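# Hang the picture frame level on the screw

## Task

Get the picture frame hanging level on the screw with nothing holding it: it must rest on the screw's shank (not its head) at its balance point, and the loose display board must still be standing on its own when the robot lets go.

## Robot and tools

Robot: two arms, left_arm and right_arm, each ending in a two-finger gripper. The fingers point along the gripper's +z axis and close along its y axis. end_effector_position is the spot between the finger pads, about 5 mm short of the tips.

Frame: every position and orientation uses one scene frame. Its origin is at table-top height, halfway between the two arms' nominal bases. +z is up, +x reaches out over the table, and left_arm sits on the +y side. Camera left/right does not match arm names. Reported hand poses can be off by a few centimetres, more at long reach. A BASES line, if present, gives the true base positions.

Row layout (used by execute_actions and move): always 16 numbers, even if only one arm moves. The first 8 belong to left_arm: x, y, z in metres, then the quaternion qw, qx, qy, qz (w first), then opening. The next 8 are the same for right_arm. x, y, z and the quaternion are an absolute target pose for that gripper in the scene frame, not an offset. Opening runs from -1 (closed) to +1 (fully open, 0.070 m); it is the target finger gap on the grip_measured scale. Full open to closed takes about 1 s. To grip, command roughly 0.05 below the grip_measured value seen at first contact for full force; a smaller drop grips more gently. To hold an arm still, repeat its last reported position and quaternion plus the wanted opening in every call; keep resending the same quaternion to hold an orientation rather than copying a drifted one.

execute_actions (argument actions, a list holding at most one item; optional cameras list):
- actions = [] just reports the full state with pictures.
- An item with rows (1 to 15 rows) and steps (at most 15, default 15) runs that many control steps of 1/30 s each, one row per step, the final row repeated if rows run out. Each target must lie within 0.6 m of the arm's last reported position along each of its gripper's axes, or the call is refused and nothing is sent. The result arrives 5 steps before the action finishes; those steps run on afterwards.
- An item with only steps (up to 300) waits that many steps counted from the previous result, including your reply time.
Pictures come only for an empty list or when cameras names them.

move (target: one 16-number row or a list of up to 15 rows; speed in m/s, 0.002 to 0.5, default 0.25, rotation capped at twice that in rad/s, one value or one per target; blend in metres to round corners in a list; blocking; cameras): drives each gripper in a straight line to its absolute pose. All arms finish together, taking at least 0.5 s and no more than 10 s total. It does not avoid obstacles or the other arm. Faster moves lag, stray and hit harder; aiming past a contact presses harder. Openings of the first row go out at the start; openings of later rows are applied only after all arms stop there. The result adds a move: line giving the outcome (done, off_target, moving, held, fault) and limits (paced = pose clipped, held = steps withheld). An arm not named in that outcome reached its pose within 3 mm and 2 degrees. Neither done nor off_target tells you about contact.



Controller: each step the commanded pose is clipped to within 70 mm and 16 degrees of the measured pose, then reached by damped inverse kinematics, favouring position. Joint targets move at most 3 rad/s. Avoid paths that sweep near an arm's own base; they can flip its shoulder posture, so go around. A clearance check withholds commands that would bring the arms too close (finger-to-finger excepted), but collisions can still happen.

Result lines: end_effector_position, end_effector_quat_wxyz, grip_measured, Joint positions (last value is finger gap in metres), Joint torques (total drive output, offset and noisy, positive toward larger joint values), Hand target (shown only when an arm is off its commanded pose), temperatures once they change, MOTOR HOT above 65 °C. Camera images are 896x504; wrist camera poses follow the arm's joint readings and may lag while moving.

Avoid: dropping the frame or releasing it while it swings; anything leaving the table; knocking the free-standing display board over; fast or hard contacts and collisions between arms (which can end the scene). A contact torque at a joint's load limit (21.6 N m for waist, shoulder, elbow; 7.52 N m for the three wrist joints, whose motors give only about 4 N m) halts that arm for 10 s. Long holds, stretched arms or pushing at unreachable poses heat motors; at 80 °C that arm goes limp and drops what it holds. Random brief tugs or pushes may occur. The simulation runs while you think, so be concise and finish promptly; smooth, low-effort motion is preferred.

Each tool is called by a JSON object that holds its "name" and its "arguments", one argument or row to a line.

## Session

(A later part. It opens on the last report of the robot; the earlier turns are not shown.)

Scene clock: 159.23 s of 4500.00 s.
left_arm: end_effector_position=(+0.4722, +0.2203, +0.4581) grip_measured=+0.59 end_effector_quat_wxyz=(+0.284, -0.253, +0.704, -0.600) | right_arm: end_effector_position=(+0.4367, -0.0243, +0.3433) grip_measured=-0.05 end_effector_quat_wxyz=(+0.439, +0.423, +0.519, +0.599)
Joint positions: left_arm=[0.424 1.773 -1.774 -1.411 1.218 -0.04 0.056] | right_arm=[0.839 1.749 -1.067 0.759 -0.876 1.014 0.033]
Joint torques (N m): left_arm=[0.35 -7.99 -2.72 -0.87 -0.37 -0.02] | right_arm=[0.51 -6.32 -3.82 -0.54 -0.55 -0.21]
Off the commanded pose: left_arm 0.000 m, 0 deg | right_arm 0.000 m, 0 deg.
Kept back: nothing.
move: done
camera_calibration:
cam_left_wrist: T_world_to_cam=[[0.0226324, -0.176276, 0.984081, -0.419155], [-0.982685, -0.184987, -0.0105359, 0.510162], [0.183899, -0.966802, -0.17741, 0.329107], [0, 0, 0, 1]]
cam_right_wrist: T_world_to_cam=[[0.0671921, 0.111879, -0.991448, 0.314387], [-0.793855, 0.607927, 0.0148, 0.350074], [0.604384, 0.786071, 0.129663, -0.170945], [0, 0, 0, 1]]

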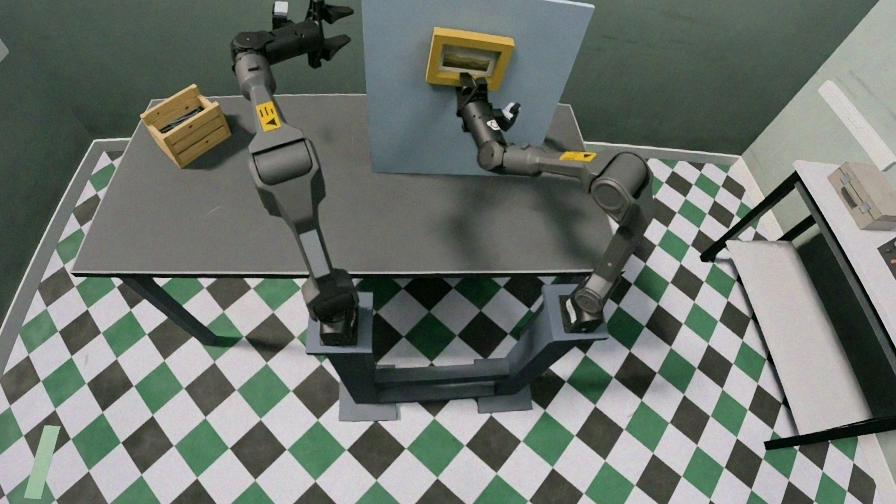

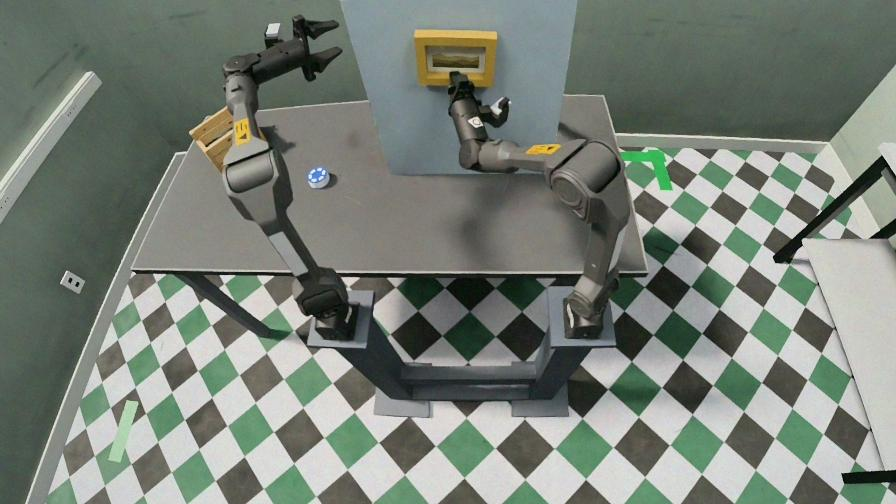

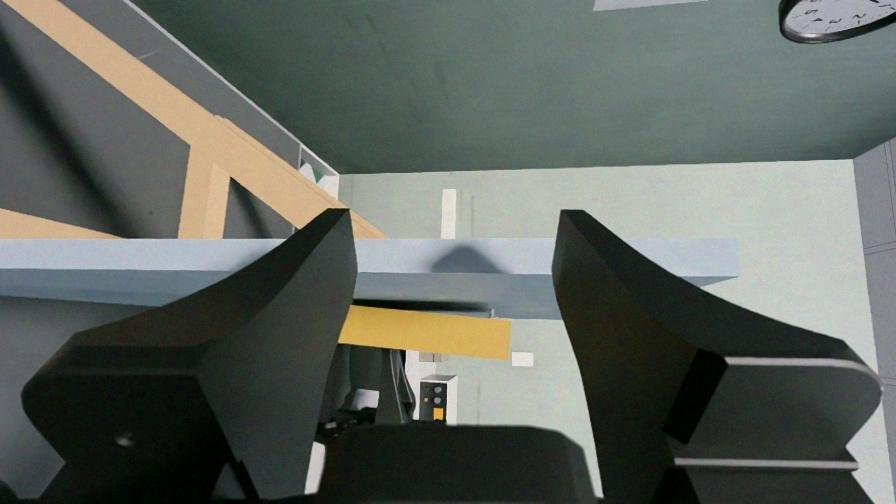

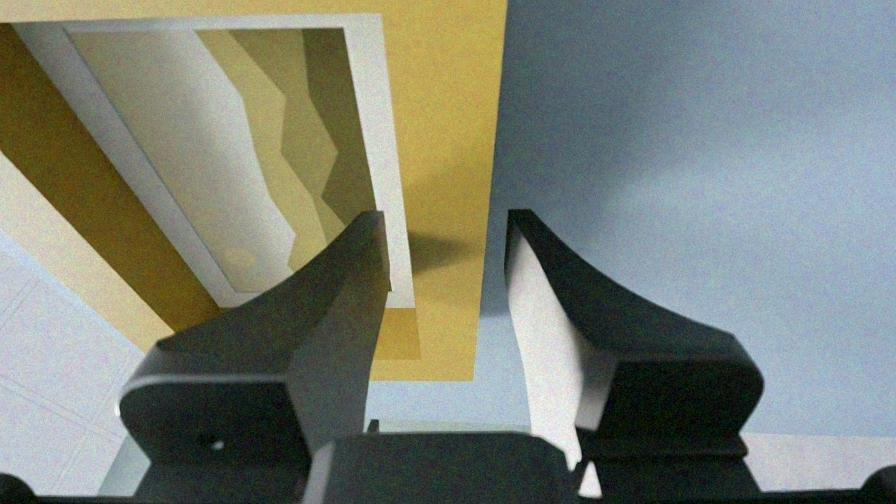

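{"name": "wait", "arguments": {
  "seconds": 2,
  "cameras": ["cam_head_left", "cam_head_right"]
}}

{"name": "zoom_image", "arguments": {
  "camera": "cam_head_left",
  "region": [425, 22, 475, 62]
}}

{"name": "zoom_image", "arguments": {
  "camera": "cam_head_left",
  "region": [475, 22, 525, 62]
}}

{"name": "zoom_image", "arguments": {
  "camera": "cam_head_right",
  "region": [408, 20, 458, 60]
}}

{"name": "zoom_image", "arguments": {
  "camera": "cam_head_right",
  "region": [458, 20, 508, 60]
}}

Scene clock: 161.70 s of 4500.00 s.
left_arm: end_effector_position=(+0.4722, +0.2203, +0.4581) grip_measured=+0.59 end_effector_quat_wxyz=(+0.284, -0.253, +0.704, -0.600) | right_arm: end_effector_position=(+0.4367, -0.0243, +0.3433) grip_measured=-0.05 end_effector_quat_wxyz=(+0.439, +0.423, +0.519, +0.599)
Joint positions: left_arm=[0.424 1.773 -1.774 -1.411 1.218 -0.04 0.056] | right_arm=[0.839 1.749 -1.067 0.759 -0.876 1.014 0.033]
Joint torques (N m): left_arm=[0.44 -7.93 -2.62 -0.88 -0.35 -0.03] | right_arm=[0.73 -7 -4.51 -0.56 -0.57 -0.2]
Off the commanded pose: left_arm 0.000 m, 0 deg | right_arm 0.000 m, 0 deg.
Steps of this call (1-74: nothing new was sent). Readings (end_effector_position of left_arm | right_arm):
1: (+0.4722, +0.2203, +0.4581) | (+0.4367, -0.0243, +0.3433)
2: (+0.4722, +0.2203, +0.4581) | (+0.4367, -0.0243, +0.3433)
4: (+0.4722, +0.2203, +0.4581) | (+0.4367, -0.0243, +0.3433)
8: (+0.4722, +0.2203, +0.4581) | (+0.4367, -0.0243, +0.3433)
74: the state above
Images, in order: cam_head_left, cam_head_right.

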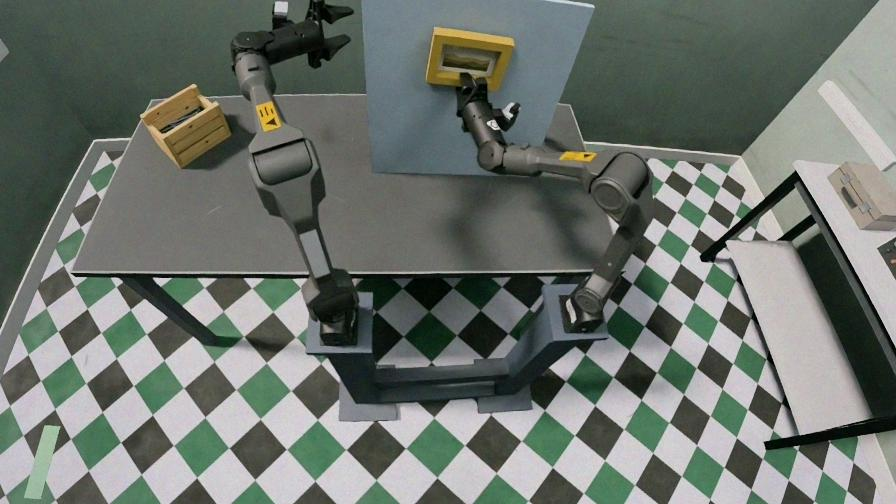

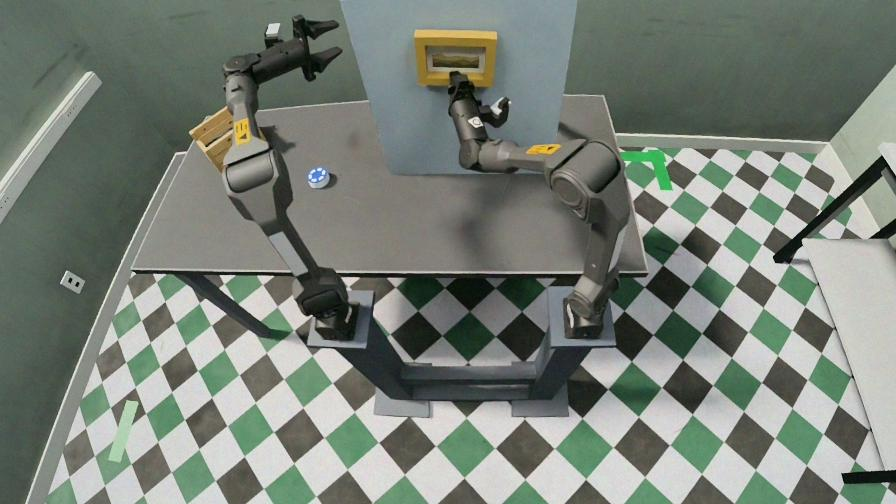

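Scaled by 10.080 from the camera's 896x504 image, which has a finer 1280x720 frame.

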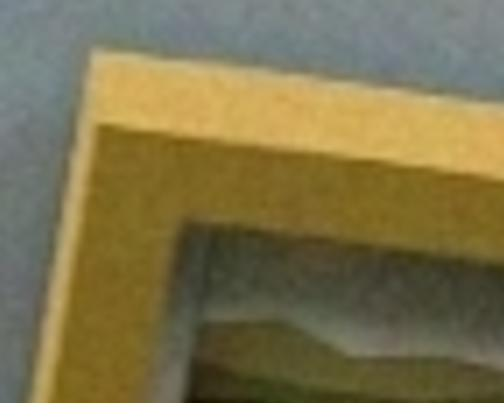

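Scaled by 10.080 from the camera's 896x504 image, which has a finer 1280x720 frame.

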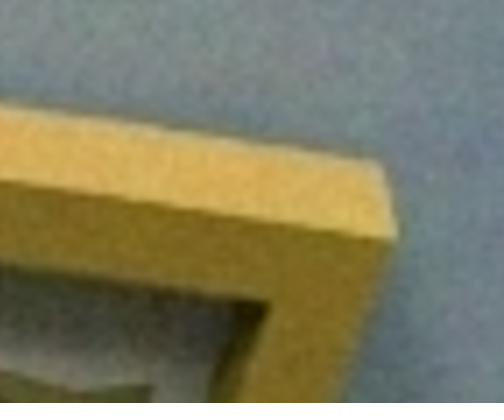

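Scaled by 10.080 from the camera's 896x504 image, which has a finer 1280x720 frame.

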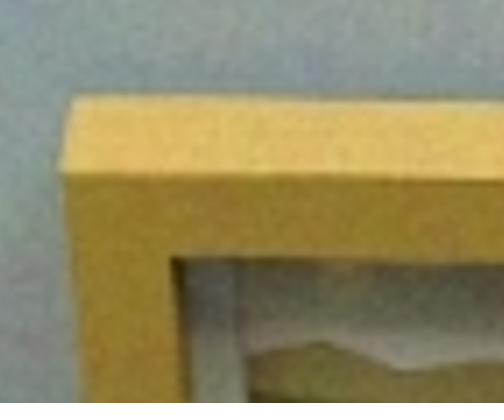

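Scaled by 10.080 from the camera's 896x504 image, which has a finer 1280x720 frame.

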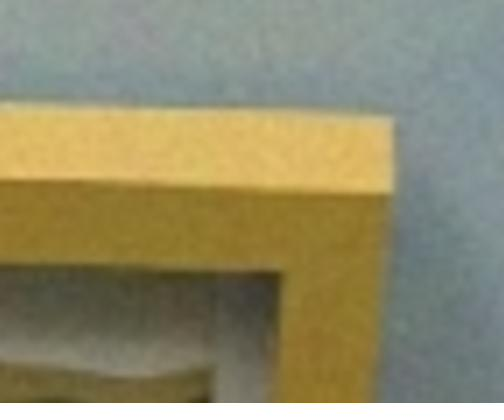

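{"name": "move", "arguments": {
  "target": [
    [0.472, 0.22, 0.458, 0.284, -0.252, 0.704, -0.600, 0.59, 0.4366, -0.0243, 0.3432, 0.4410, 0.4207, 0.5230, 0.5964, -0.05],
    [0.472, 0.22, 0.458, 0.284, -0.252, 0.704, -0.600, 0.59, 0.4366, -0.0243, 0.3432, 0.4410, 0.4207, 0.5230, 0.5964, -0.41],
    [0.472, 0.22, 0.458, 0.284, -0.252, 0.704, -0.600, 0.59, 0.4366, -0.0243, 0.3432, 0.4410, 0.4207, 0.5230, 0.5964, -0.52],
    [0.472, 0.22, 0.458, 0.284, -0.252, 0.704, -0.600, 0.59, 0.4366, -0.0243, 0.3443, 0.4410, 0.4207, 0.5230, 0.5964, -0.52],
    [0.472, 0.22, 0.458, 0.284, -0.252, 0.704, -0.600, 0.59, 0.4366, -0.0169, 0.3456, 0.4234, 0.4385, 0.4981, 0.6174, -0.52],
    [0.472, 0.22, 0.458, 0.284, -0.252, 0.704, -0.600, 0.59, 0.4366, -0.0169, 0.3443, 0.4234, 0.4385, 0.4981, 0.6174, -0.52]
  ],
  "speed": [0.02, 0.02, 0.02, 0.01, 0.03, 0.01],
  "cameras": ["cam_left_wrist", "cam_right_wrist"]
}}

{"name": "zoom_image", "arguments": {
  "camera": "cam_left_wrist",
  "region": [440, 285, 540, 365]
}}

{"name": "zoom_image", "arguments": {
  "camera": "cam_right_wrist",
  "region": [200, 0, 700, 400]
}}

Scene clock: 166.93 s of 4500.00 s.
left_arm: end_effector_position=(+0.4722, +0.2203, +0.4581) grip_measured=+0.59 end_effector_quat_wxyz=(+0.284, -0.253, +0.704, -0.600) | right_arm: end_effector_position=(+0.4367, -0.0171, +0.3451) grip_measured=-0.45 end_effector_quat_wxyz=(+0.423, +0.439, +0.497, +0.618)
Joint positions: left_arm=[0.424 1.773 -1.774 -1.411 1.218 -0.04 0.056] | right_arm=[0.858 1.773 -1.092 0.774 -0.906 1.07 0.019]
Joint torques (N m): left_arm=[0.43 -7.96 -2.54 -0.88 -0.34 -0.07] | right_arm=[0.28 -7.1 -3.96 -1 -0.95 0.03]
Off the commanded pose: left_arm 0.000 m, 0 deg | right_arm 0.001 m, 0 deg.
Kept back: nothing.
move: done
camera_calibration:
cam_left_wrist: T_world_to_cam=[[0.0226324, -0.176276, 0.984081, -0.419155], [-0.982685, -0.184987, -0.0105359, 0.510162], [0.183899, -0.966802, -0.17741, 0.329107], [0, 0, 0, 1]]
cam_right_wrist: T_world_to_cam=[[0.0671986, 0.182604, -0.980887, 0.312952], [-0.793884, 0.605268, 0.0582904, 0.330662], [0.604344, 0.774794, 0.185639, -0.196369], [0, 0, 0, 1]]
Images, in order: cam_left_wrist, cam_right_wrist.

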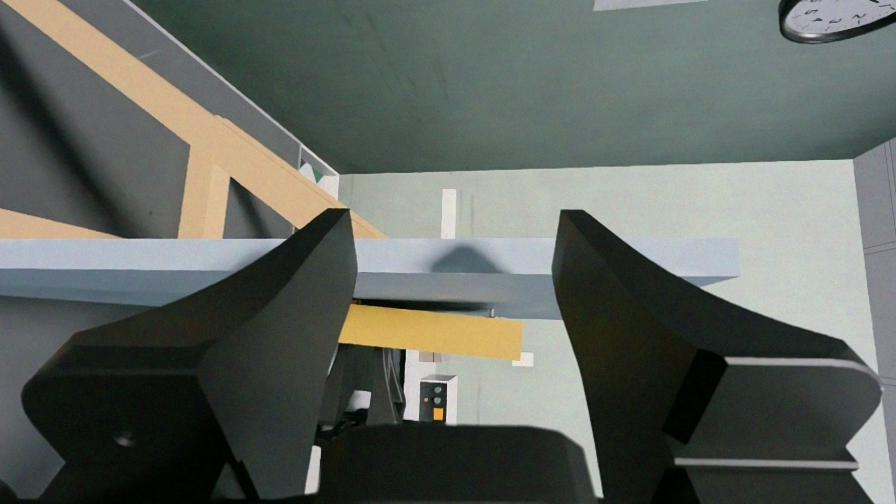

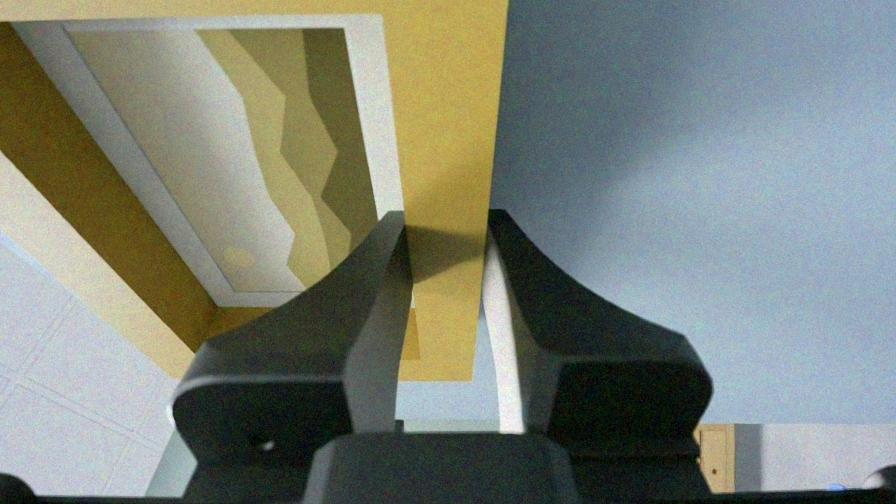

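Scaled by 5.040 from the camera's 896x504 image, which has a finer 1280x720 frame.

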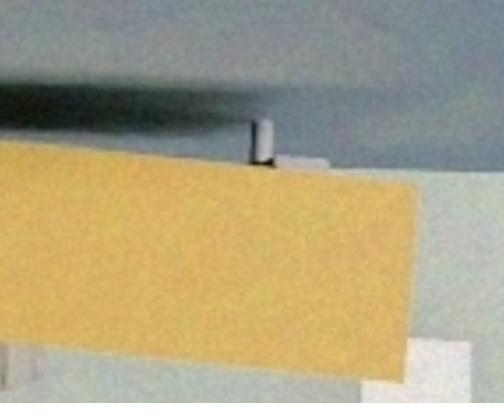

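Scaled by 1.008 from the camera's 896x504 image, which has a finer 1280x720 frame.

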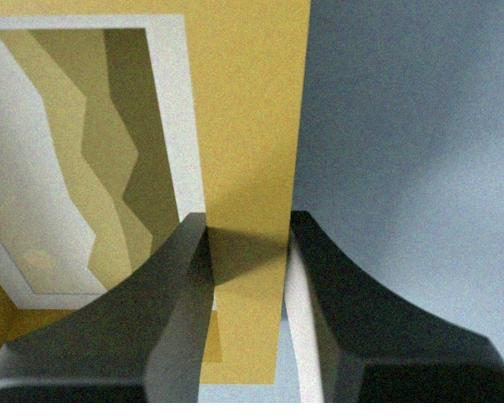

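{"name": "move", "arguments": {
  "target": [
    [0.472, 0.22, 0.458, 0.284, -0.252, 0.704, -0.600, 0.59, 0.4366, -0.0169, 0.3436, 0.4234, 0.4385, 0.4981, 0.6174, -0.52],
    [0.472, 0.22, 0.458, 0.284, -0.252, 0.704, -0.600, 0.59, 0.4366, -0.0169, 0.3440, 0.4234, 0.4385, 0.4981, 0.6174, -0.43],
    [0.472, 0.22, 0.458, 0.284, -0.252, 0.704, -0.600, 0.59, 0.4366, -0.0169, 0.3438, 0.4234, 0.4385, 0.4981, 0.6174, -0.33],
    [0.472, 0.22, 0.458, 0.284, -0.252, 0.704, -0.600, 0.59, 0.4366, -0.0169, 0.3440, 0.4234, 0.4385, 0.4981, 0.6174, 0.1]
  ],
  "speed": 0.01,
  "cameras": ["cam_left_wrist", "cam_right_wrist", "cam_head_left", "cam_head_right"]
}}

{"name": "zoom_image", "arguments": {
  "camera": "cam_left_wrist",
  "region": [440, 285, 540, 365]
}}

{"name": "zoom_image", "arguments": {
  "camera": "cam_head_left",
  "region": [425, 22, 475, 62]
}}

{"name": "zoom_image", "arguments": {
  "camera": "cam_head_left",
  "region": [475, 22, 525, 62]
}}

{"name": "zoom_image", "arguments": {
  "camera": "cam_head_right",
  "region": [408, 20, 458, 60]
}}

{"name": "zoom_image", "arguments": {
  "camera": "cam_head_right",
  "region": [458, 20, 508, 60]
}}

Scene clock: 172.53 s of 4500.00 s.
left_arm: end_effector_position=(+0.4722, +0.2203, +0.4581) grip_measured=+0.59 end_effector_quat_wxyz=(+0.284, -0.253, +0.704, -0.600) | right_arm: end_effector_position=(+0.4366, -0.0171, +0.3443) grip_measured=+0.10 end_effector_quat_wxyz=(+0.423, +0.438, +0.498, +0.617)
Joint positions: left_arm=[0.424 1.773 -1.774 -1.411 1.218 -0.04 0.056] | right_arm=[0.858 1.774 -1.09 0.772 -0.907 1.071 0.039]
Joint torques (N m): left_arm=[0.3 -8.02 -2.67 -0.84 -0.34 -0.08] | right_arm=[0.67 -7.57 -4.11 -0.56 -0.54 -0.21]
Off the commanded pose: left_arm 0.000 m, 0 deg | right_arm 0.000 m, 0 deg.
Kept back: nothing.
move: done
camera_calibration:
cam_left_wrist: T_world_to_cam=[[0.0226324, -0.176276, 0.984081, -0.419155], [-0.982685, -0.184987, -0.0105359, 0.510162], [0.183899, -0.966802, -0.17741, 0.329107], [0, 0, 0, 1]]
cam_right_wrist: T_world_to_cam=[[0.0670081, 0.180876, -0.98122, 0.312328], [-0.794167, 0.604993, 0.0572893, 0.331056], [0.603994, 0.775414, 0.184185, -0.195569], [0, 0, 0, 1]]

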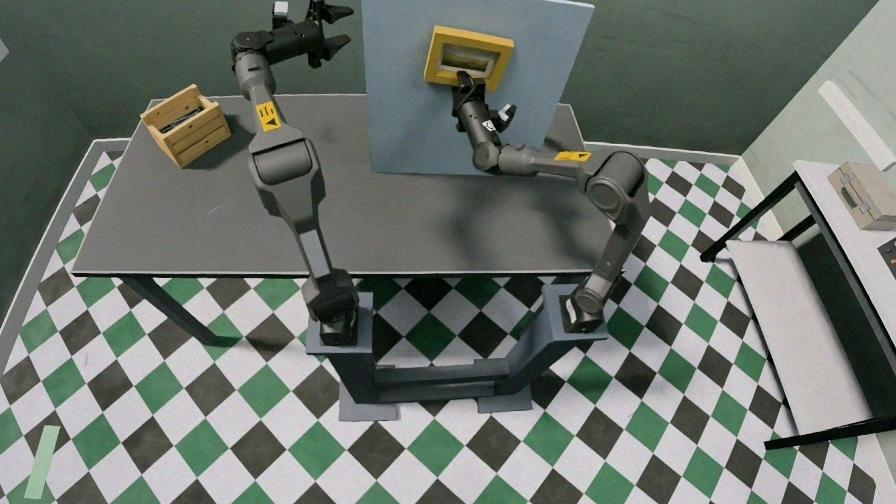

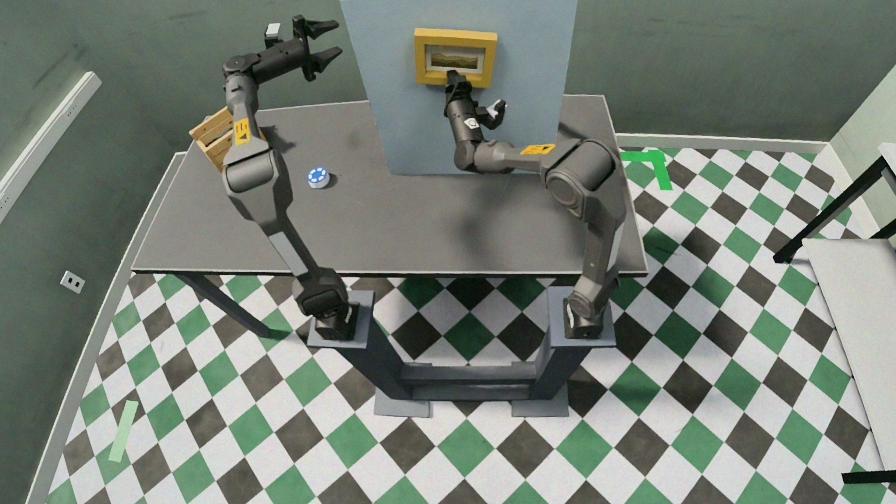

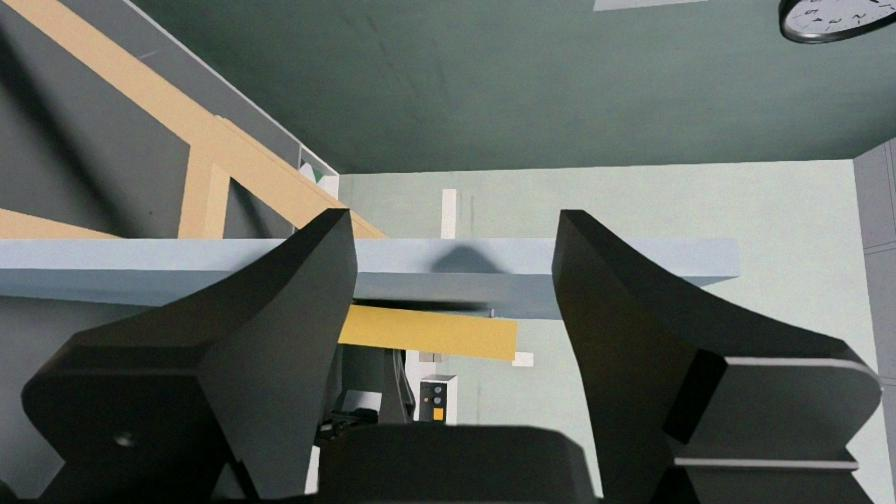

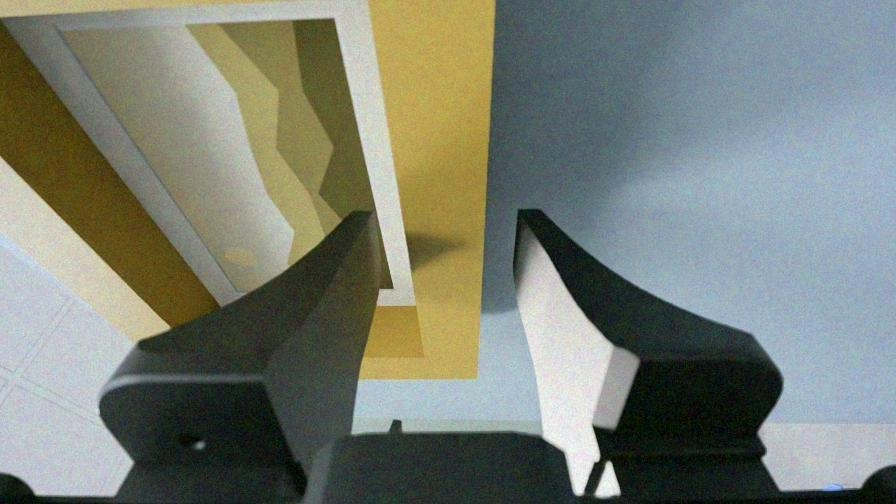

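Scaled by 5.040 from the camera's 896x504 image, which has a finer 1280x720 frame.

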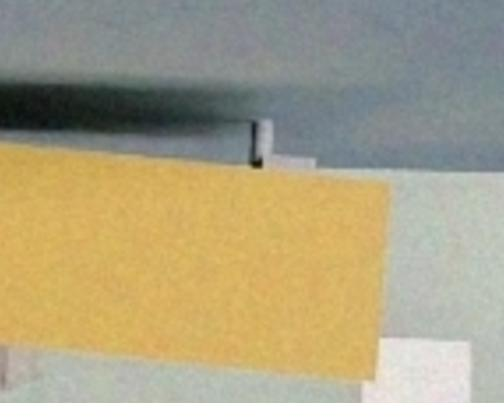

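Scaled by 10.080 from the camera's 896x504 image, which has a finer 1280x720 frame.

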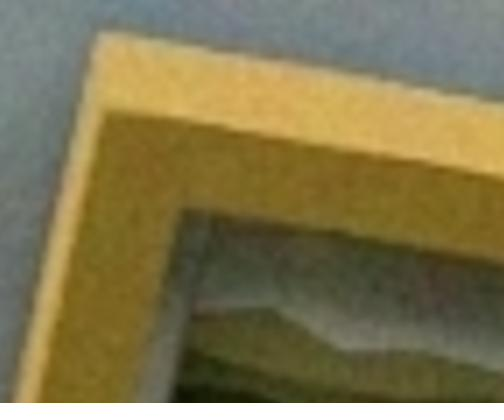

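Scaled by 10.080 from the camera's 896x504 image, which has a finer 1280x720 frame.

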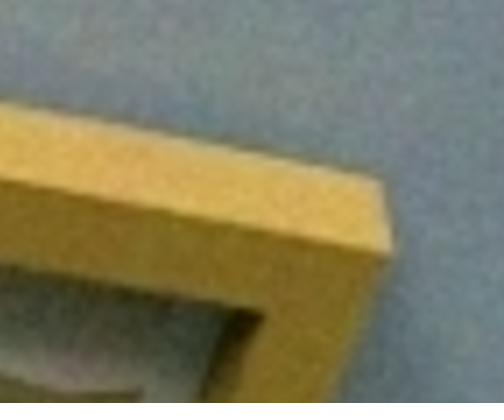

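Scaled by 10.080 from the camera's 896x504 image, which has a finer 1280x720 frame.

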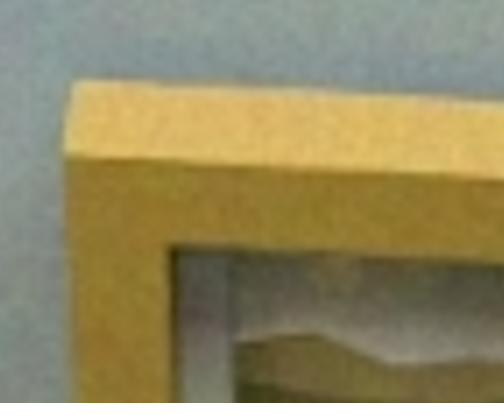

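Scaled by 10.080 from the camera's 896x504 image, which has a finer 1280x720 frame.

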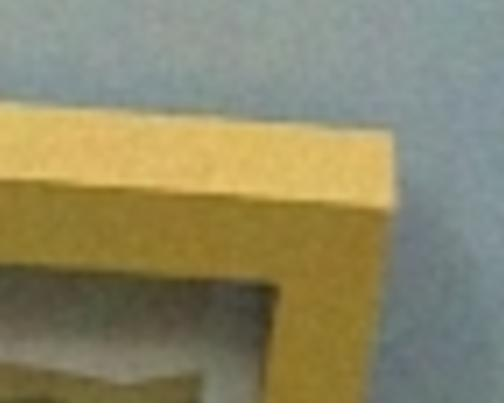

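{"name": "move", "arguments": {
  "target": [
    [0.472, 0.22, 0.458, 0.284, -0.252, 0.704, -0.600, 0.59, 0.4366, -0.0211, 0.3437, 0.4321, 0.4299, 0.5104, 0.6073, 0.1],
    [0.472, 0.22, 0.458, 0.284, -0.252, 0.704, -0.600, 0.59, 0.4366, -0.0211, 0.3437, 0.4321, 0.4299, 0.5104, 0.6073, -0.40],
    [0.472, 0.22, 0.458, 0.284, -0.252, 0.704, -0.600, 0.59, 0.4366, -0.0211, 0.3437, 0.4321, 0.4299, 0.5104, 0.6073, -0.52],
    [0.472, 0.22, 0.458, 0.284, -0.252, 0.704, -0.600, 0.59, 0.4366, -0.0211, 0.3447, 0.4321, 0.4299, 0.5104, 0.6073, -0.52],
    [0.472, 0.22, 0.458, 0.284, -0.252, 0.704, -0.600, 0.59, 0.4366, -0.048, 0.3438, 0.4836, 0.3711, 0.5839, 0.5370, -0.52],
    [0.472, 0.22, 0.458, 0.284, -0.252, 0.704, -0.600, 0.59, 0.4366, -0.048, 0.3424, 0.4836, 0.3711, 0.5839, 0.5370, -0.52]
  ],
  "speed": [0.02, 0.02, 0.02, 0.01, 0.04, 0.01],
  "cameras": ["cam_left_wrist", "cam_right_wrist"]
}}

{"name": "zoom_image", "arguments": {
  "camera": "cam_left_wrist",
  "region": [440, 285, 540, 365]
}}

{"name": "zoom_image", "arguments": {
  "camera": "cam_right_wrist",
  "region": [200, 0, 700, 400]
}}

Scene clock: 180.10 s of 4500.00 s.
left_arm: end_effector_position=(+0.4722, +0.2203, +0.4581) grip_measured=+0.59 end_effector_quat_wxyz=(+0.284, -0.253, +0.704, -0.600) | right_arm: end_effector_position=(+0.4363, -0.0479, +0.3431) grip_measured=-0.45 end_effector_quat_wxyz=(+0.483, +0.370, +0.583, +0.537)
Joint positions: left_arm=[0.424 1.773 -1.774 -1.411 1.218 -0.04 0.056] | right_arm=[0.774 1.665 -1.012 0.73 -0.76 0.805 0.019]
Joint torques (N m): left_arm=[0.43 -7.76 -2.66 -0.81 -0.3 -0.07] | right_arm=[0.08 -6.5 -4.02 -0.87 -1.09 0.15]
Off the commanded pose: left_arm 0.000 m, 0 deg | right_arm 0.001 m, 0 deg.
Kept back: nothing.
move: done
camera_calibration:
cam_left_wrist: T_world_to_cam=[[0.0226324, -0.176276, 0.984081, -0.419155], [-0.982685, -0.184987, -0.0105359, 0.510162], [0.183899, -0.966802, -0.17741, 0.329107], [0, 0, 0, 1]]
cam_right_wrist: T_world_to_cam=[[0.0674867, -0.114024, -0.991183, 0.305856], [-0.794626, 0.59461, -0.122507, 0.410862], [0.603337, 0.795887, -0.0504785, -0.0894527], [0, 0, 0, 1]]
Images, in order: cam_left_wrist, cam_right_wrist.

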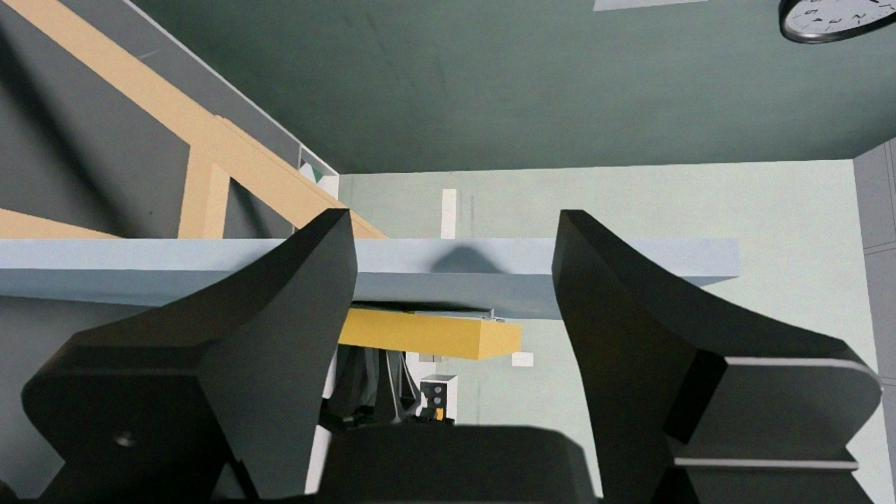

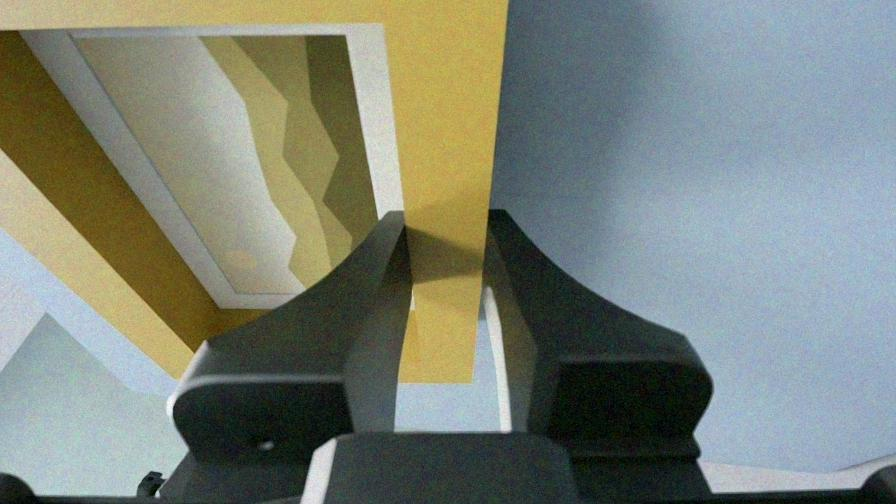

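Scaled by 5.040 from the camera's 896x504 image, which has a finer 1280x720 frame.

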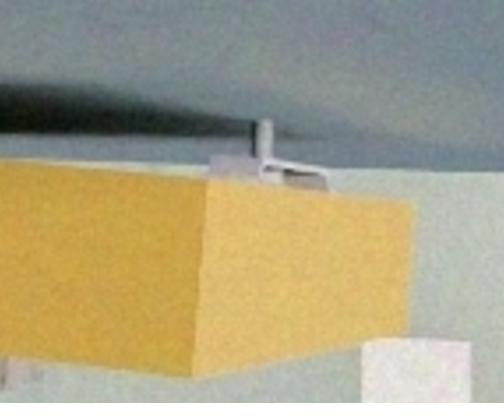

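Scaled by 1.008 from the camera's 896x504 image, which has a finer 1280x720 frame.

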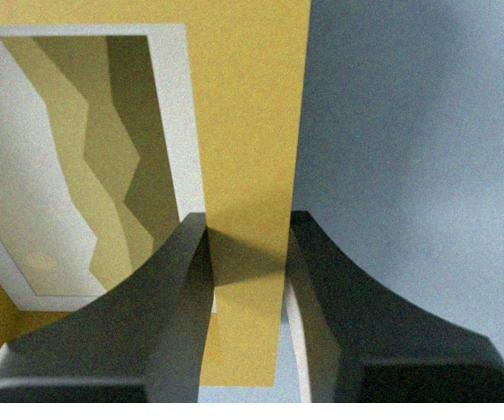

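{"name": "move", "arguments": {
  "target": [
    [0.472, 0.22, 0.458, 0.284, -0.252, 0.704, -0.600, 0.59, 0.4366, -0.048, 0.3418, 0.4836, 0.3711, 0.5839, 0.5370, -0.52],
    [0.472, 0.22, 0.458, 0.284, -0.252, 0.704, -0.600, 0.59, 0.4366, -0.048, 0.3421, 0.4836, 0.3711, 0.5839, 0.5370, -0.43],
    [0.472, 0.22, 0.458, 0.284, -0.252, 0.704, -0.600, 0.59, 0.4366, -0.048, 0.3420, 0.4836, 0.3711, 0.5839, 0.5370, -0.33],
    [0.472, 0.22, 0.458, 0.284, -0.252, 0.704, -0.600, 0.59, 0.4366, -0.048, 0.3422, 0.4836, 0.3711, 0.5839, 0.5370, 0.1]
  ],
  "speed": 0.01,
  "cameras": ["cam_left_wrist", "cam_right_wrist", "cam_head_left", "cam_head_right"]
}}

{"name": "zoom_image", "arguments": {
  "camera": "cam_left_wrist",
  "region": [440, 285, 540, 365]
}}

{"name": "zoom_image", "arguments": {
  "camera": "cam_head_left",
  "region": [425, 22, 475, 62]
}}

{"name": "zoom_image", "arguments": {
  "camera": "cam_head_left",
  "region": [475, 22, 525, 62]
}}

{"name": "zoom_image", "arguments": {
  "camera": "cam_head_right",
  "region": [408, 20, 458, 60]
}}

{"name": "zoom_image", "arguments": {
  "camera": "cam_head_right",
  "region": [458, 20, 508, 60]
}}

Scene clock: 184.30 s of 4500.00 s.
left_arm: end_effector_position=(+0.4722, +0.2203, +0.4581) grip_measured=+0.59 end_effector_quat_wxyz=(+0.284, -0.253, +0.704, -0.600) | right_arm: end_effector_position=(+0.4364, -0.0478, +0.3423) grip_measured=+0.10 end_effector_quat_wxyz=(+0.483, +0.371, +0.584, +0.537)
Joint positions: left_arm=[0.424 1.773 -1.774 -1.411 1.218 -0.04 0.056] | right_arm=[0.774 1.666 -1.011 0.729 -0.761 0.807 0.039]
Joint torques (N m): left_arm=[0.39 -7.88 -2.7 -0.82 -0.31 -0.09] | right_arm=[-0.48 -7.35 -4.5 -0.48 -0.56 -0.22]
Off the commanded pose: left_arm 0.000 m, 0 deg | right_arm 0.000 m, 0 deg.
Kept back: nothing.
move: done
camera_calibration:
cam_left_wrist: T_world_to_cam=[[0.0226324, -0.176276, 0.984081, -0.419155], [-0.982685, -0.184987, -0.0105359, 0.510162], [0.183899, -0.966802, -0.17741, 0.329107], [0, 0, 0, 1]]
cam_right_wrist: T_world_to_cam=[[0.0668753, -0.114245, -0.991199, 0.305255], [-0.794463, 0.594898, -0.122169, 0.410688], [0.603619, 0.795641, -0.0509797, -0.0895948], [0, 0, 0, 1]]

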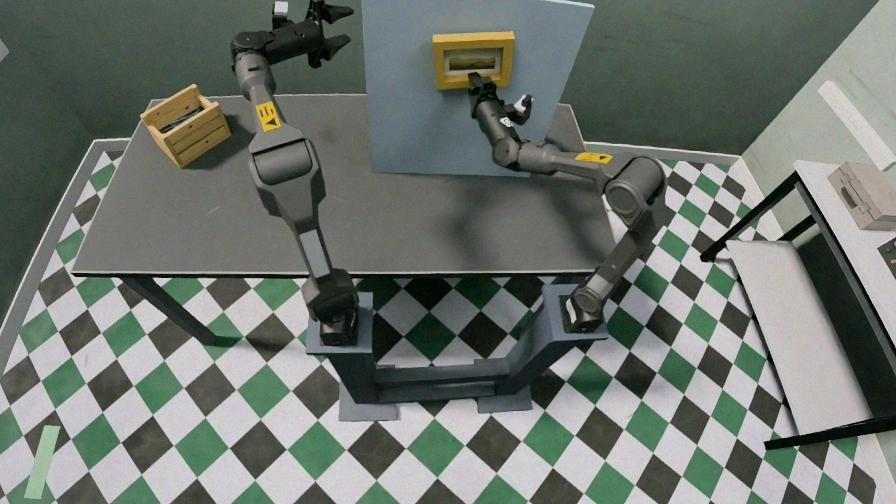

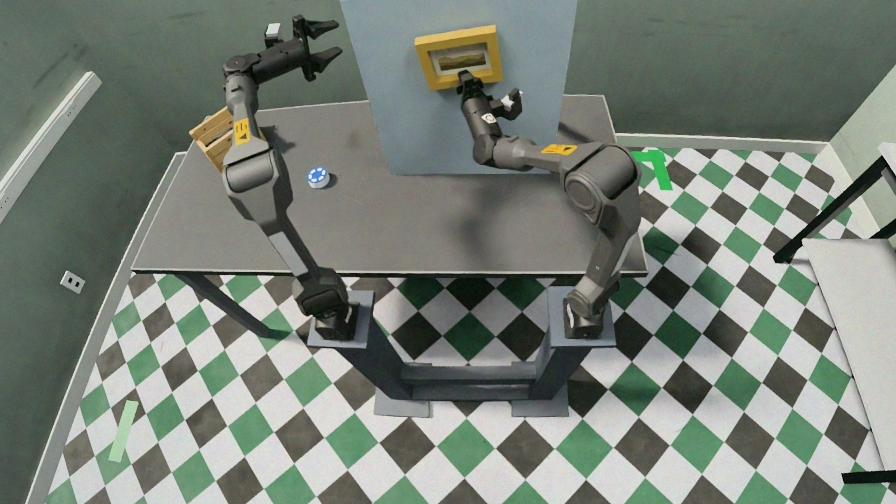

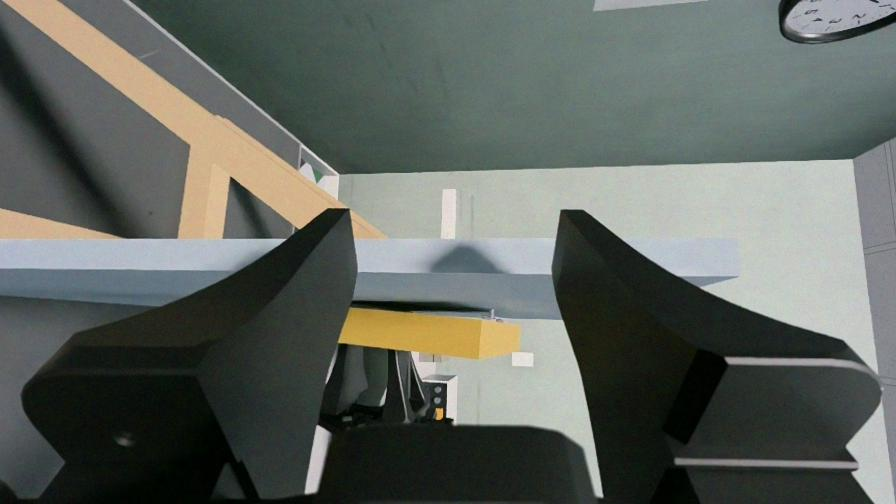

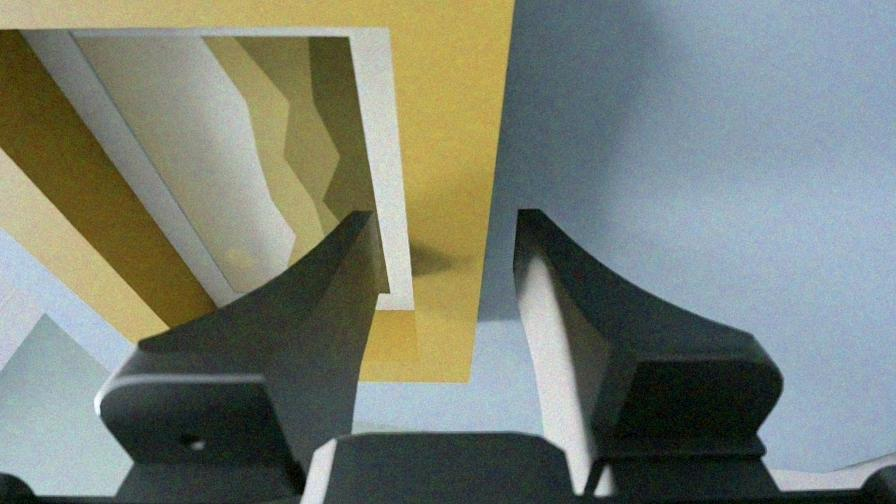

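Scaled by 5.040 from the camera's 896x504 image, which has a finer 1280x720 frame.

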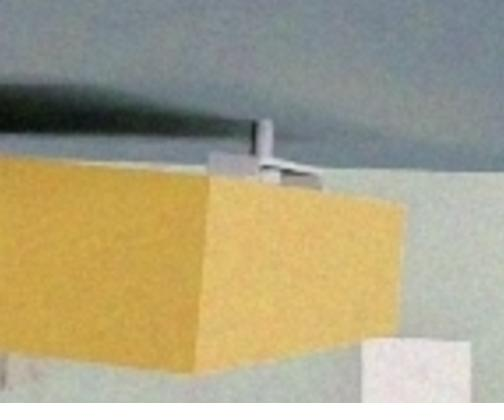

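Scaled by 10.080 from the camera's 896x504 image, which has a finer 1280x720 frame.

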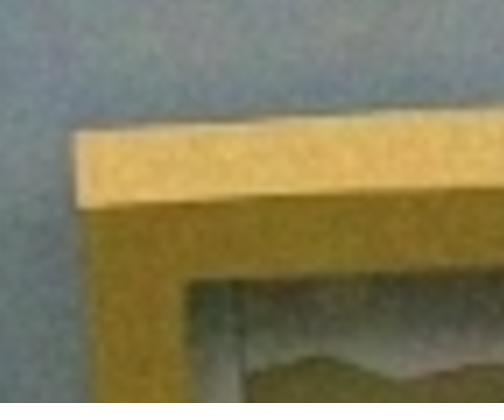

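Scaled by 10.080 from the camera's 896x504 image, which has a finer 1280x720 frame.

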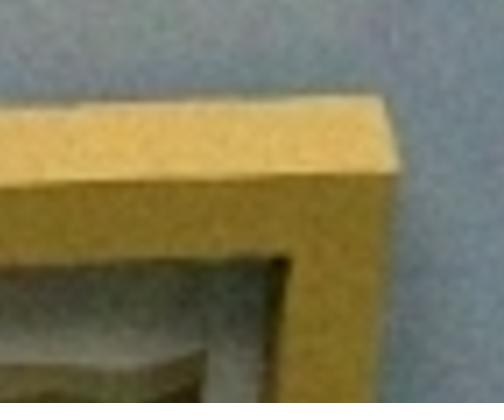

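Scaled by 10.080 from the camera's 896x504 image, which has a finer 1280x720 frame.

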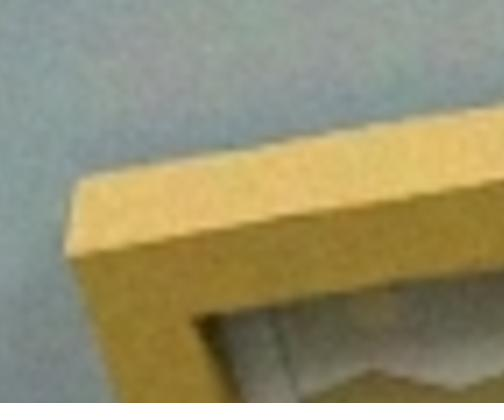

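Scaled by 10.080 from the camera's 896x504 image, which has a finer 1280x720 frame.

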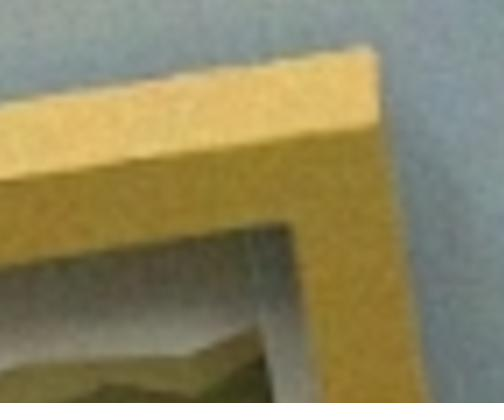

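{"name": "move", "arguments": {
  "target": [
    [0.472, 0.22, 0.458, 0.284, -0.252, 0.704, -0.600, 0.59, 0.4366, -0.045, 0.3424, 0.4783, 0.3778, 0.5763, 0.5451, 0.1],
    [0.472, 0.22, 0.458, 0.284, -0.252, 0.704, -0.600, 0.59, 0.4366, -0.045, 0.3424, 0.4783, 0.3778, 0.5763, 0.5451, -0.40],
    [0.472, 0.22, 0.458, 0.284, -0.252, 0.704, -0.600, 0.59, 0.4366, -0.045, 0.3424, 0.4783, 0.3778, 0.5763, 0.5451, -0.52],
    [0.472, 0.22, 0.458, 0.284, -0.252, 0.704, -0.600, 0.59, 0.4366, -0.045, 0.3434, 0.4783, 0.3778, 0.5763, 0.5451, -0.52],
    [0.472, 0.22, 0.458, 0.284, -0.252, 0.704, -0.600, 0.59, 0.4366, -0.0311, 0.3435, 0.4521, 0.4089, 0.5387, 0.5823, -0.52],
    [0.472, 0.22, 0.458, 0.284, -0.252, 0.704, -0.600, 0.59, 0.4366, -0.0311, 0.3420, 0.4521, 0.4089, 0.5387, 0.5823, -0.52]
  ],
  "speed": [0.02, 0.02, 0.02, 0.01, 0.04, 0.01],
  "cameras": ["cam_left_wrist", "cam_right_wrist"]
}}

{"name": "zoom_image", "arguments": {
  "camera": "cam_left_wrist",
  "region": [440, 285, 540, 365]
}}

{"name": "zoom_image", "arguments": {
  "camera": "cam_right_wrist",
  "region": [200, 0, 700, 400]
}}

Scene clock: 190.27 s of 4500.00 s.
left_arm: end_effector_position=(+0.4722, +0.2203, +0.4581) grip_measured=+0.59 end_effector_quat_wxyz=(+0.284, -0.253, +0.704, -0.600) | right_arm: end_effector_position=(+0.4365, -0.0311, +0.3430) grip_measured=-0.45 end_effector_quat_wxyz=(+0.452, +0.409, +0.537, +0.583)
Joint positions: left_arm=[0.424 1.773 -1.774 -1.411 1.218 -0.04 0.056] | right_arm=[0.82 1.725 -1.048 0.746 -0.846 0.959 0.019]
Joint torques (N m): left_arm=[0.53 -7.88 -2.74 -0.84 -0.31 -0.1] | right_arm=[0.2 -6.71 -3.79 -0.9 -0.97 0.02]
Off the commanded pose: left_arm 0.000 m, 0 deg | right_arm 0.001 m, 0 deg.
Kept back: nothing.
move: done
camera_calibration:
cam_left_wrist: T_world_to_cam=[[0.0226324, -0.176276, 0.984081, -0.419155], [-0.982685, -0.184987, -0.0105359, 0.510162], [0.183899, -0.966802, -0.17741, 0.329107], [0, 0, 0, 1]]
cam_right_wrist: T_world_to_cam=[[0.0679844, 0.0484965, -0.996507, 0.314301], [-0.794063, 0.607336, -0.0246162, 0.367688], [0.604021, 0.792963, 0.0797988, -0.148027], [0, 0, 0, 1]]
Images, in order: cam_left_wrist, cam_right_wrist.

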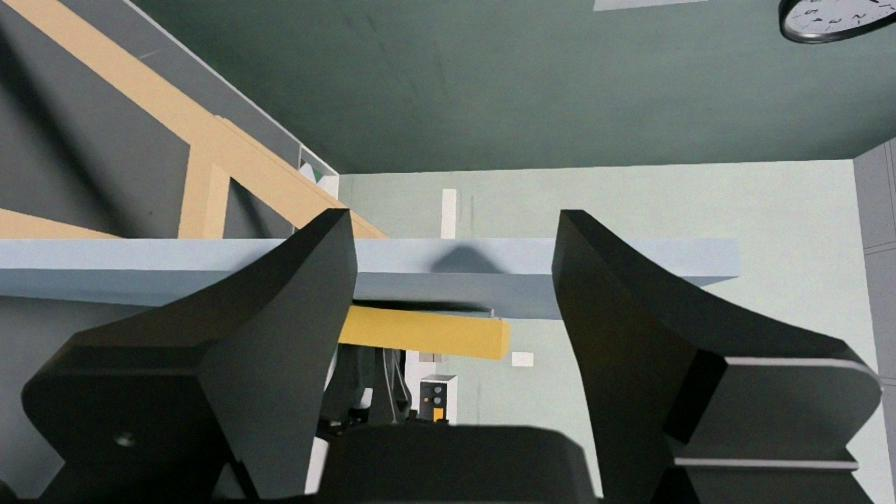

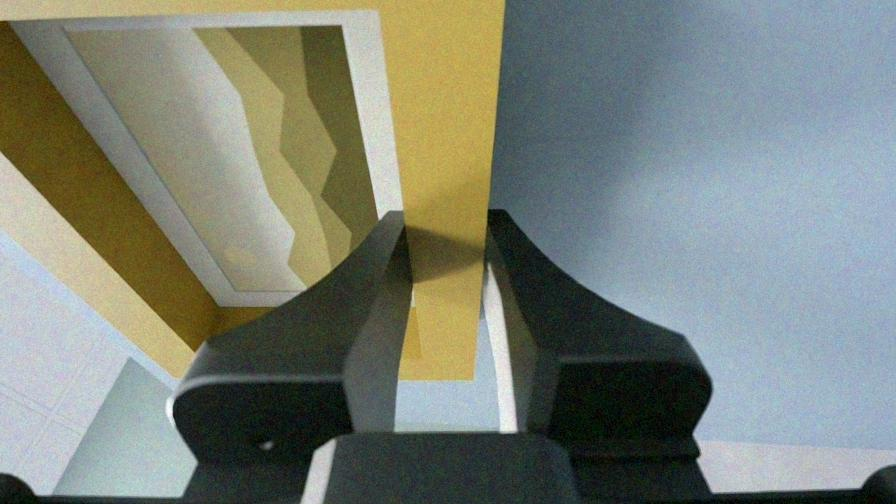

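Scaled by 5.040 from the camera's 896x504 image, which has a finer 1280x720 frame.

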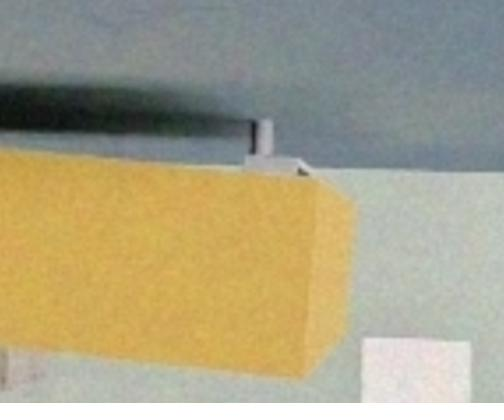

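Scaled by 1.008 from the camera's 896x504 image, which has a finer 1280x720 frame.

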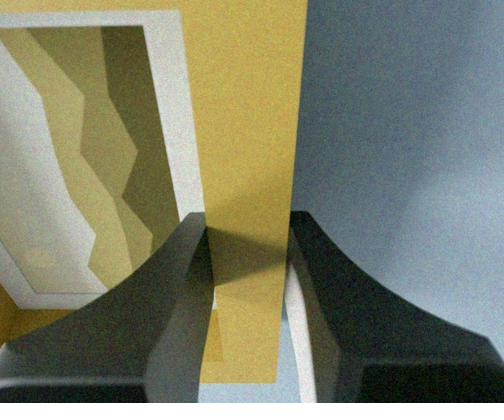

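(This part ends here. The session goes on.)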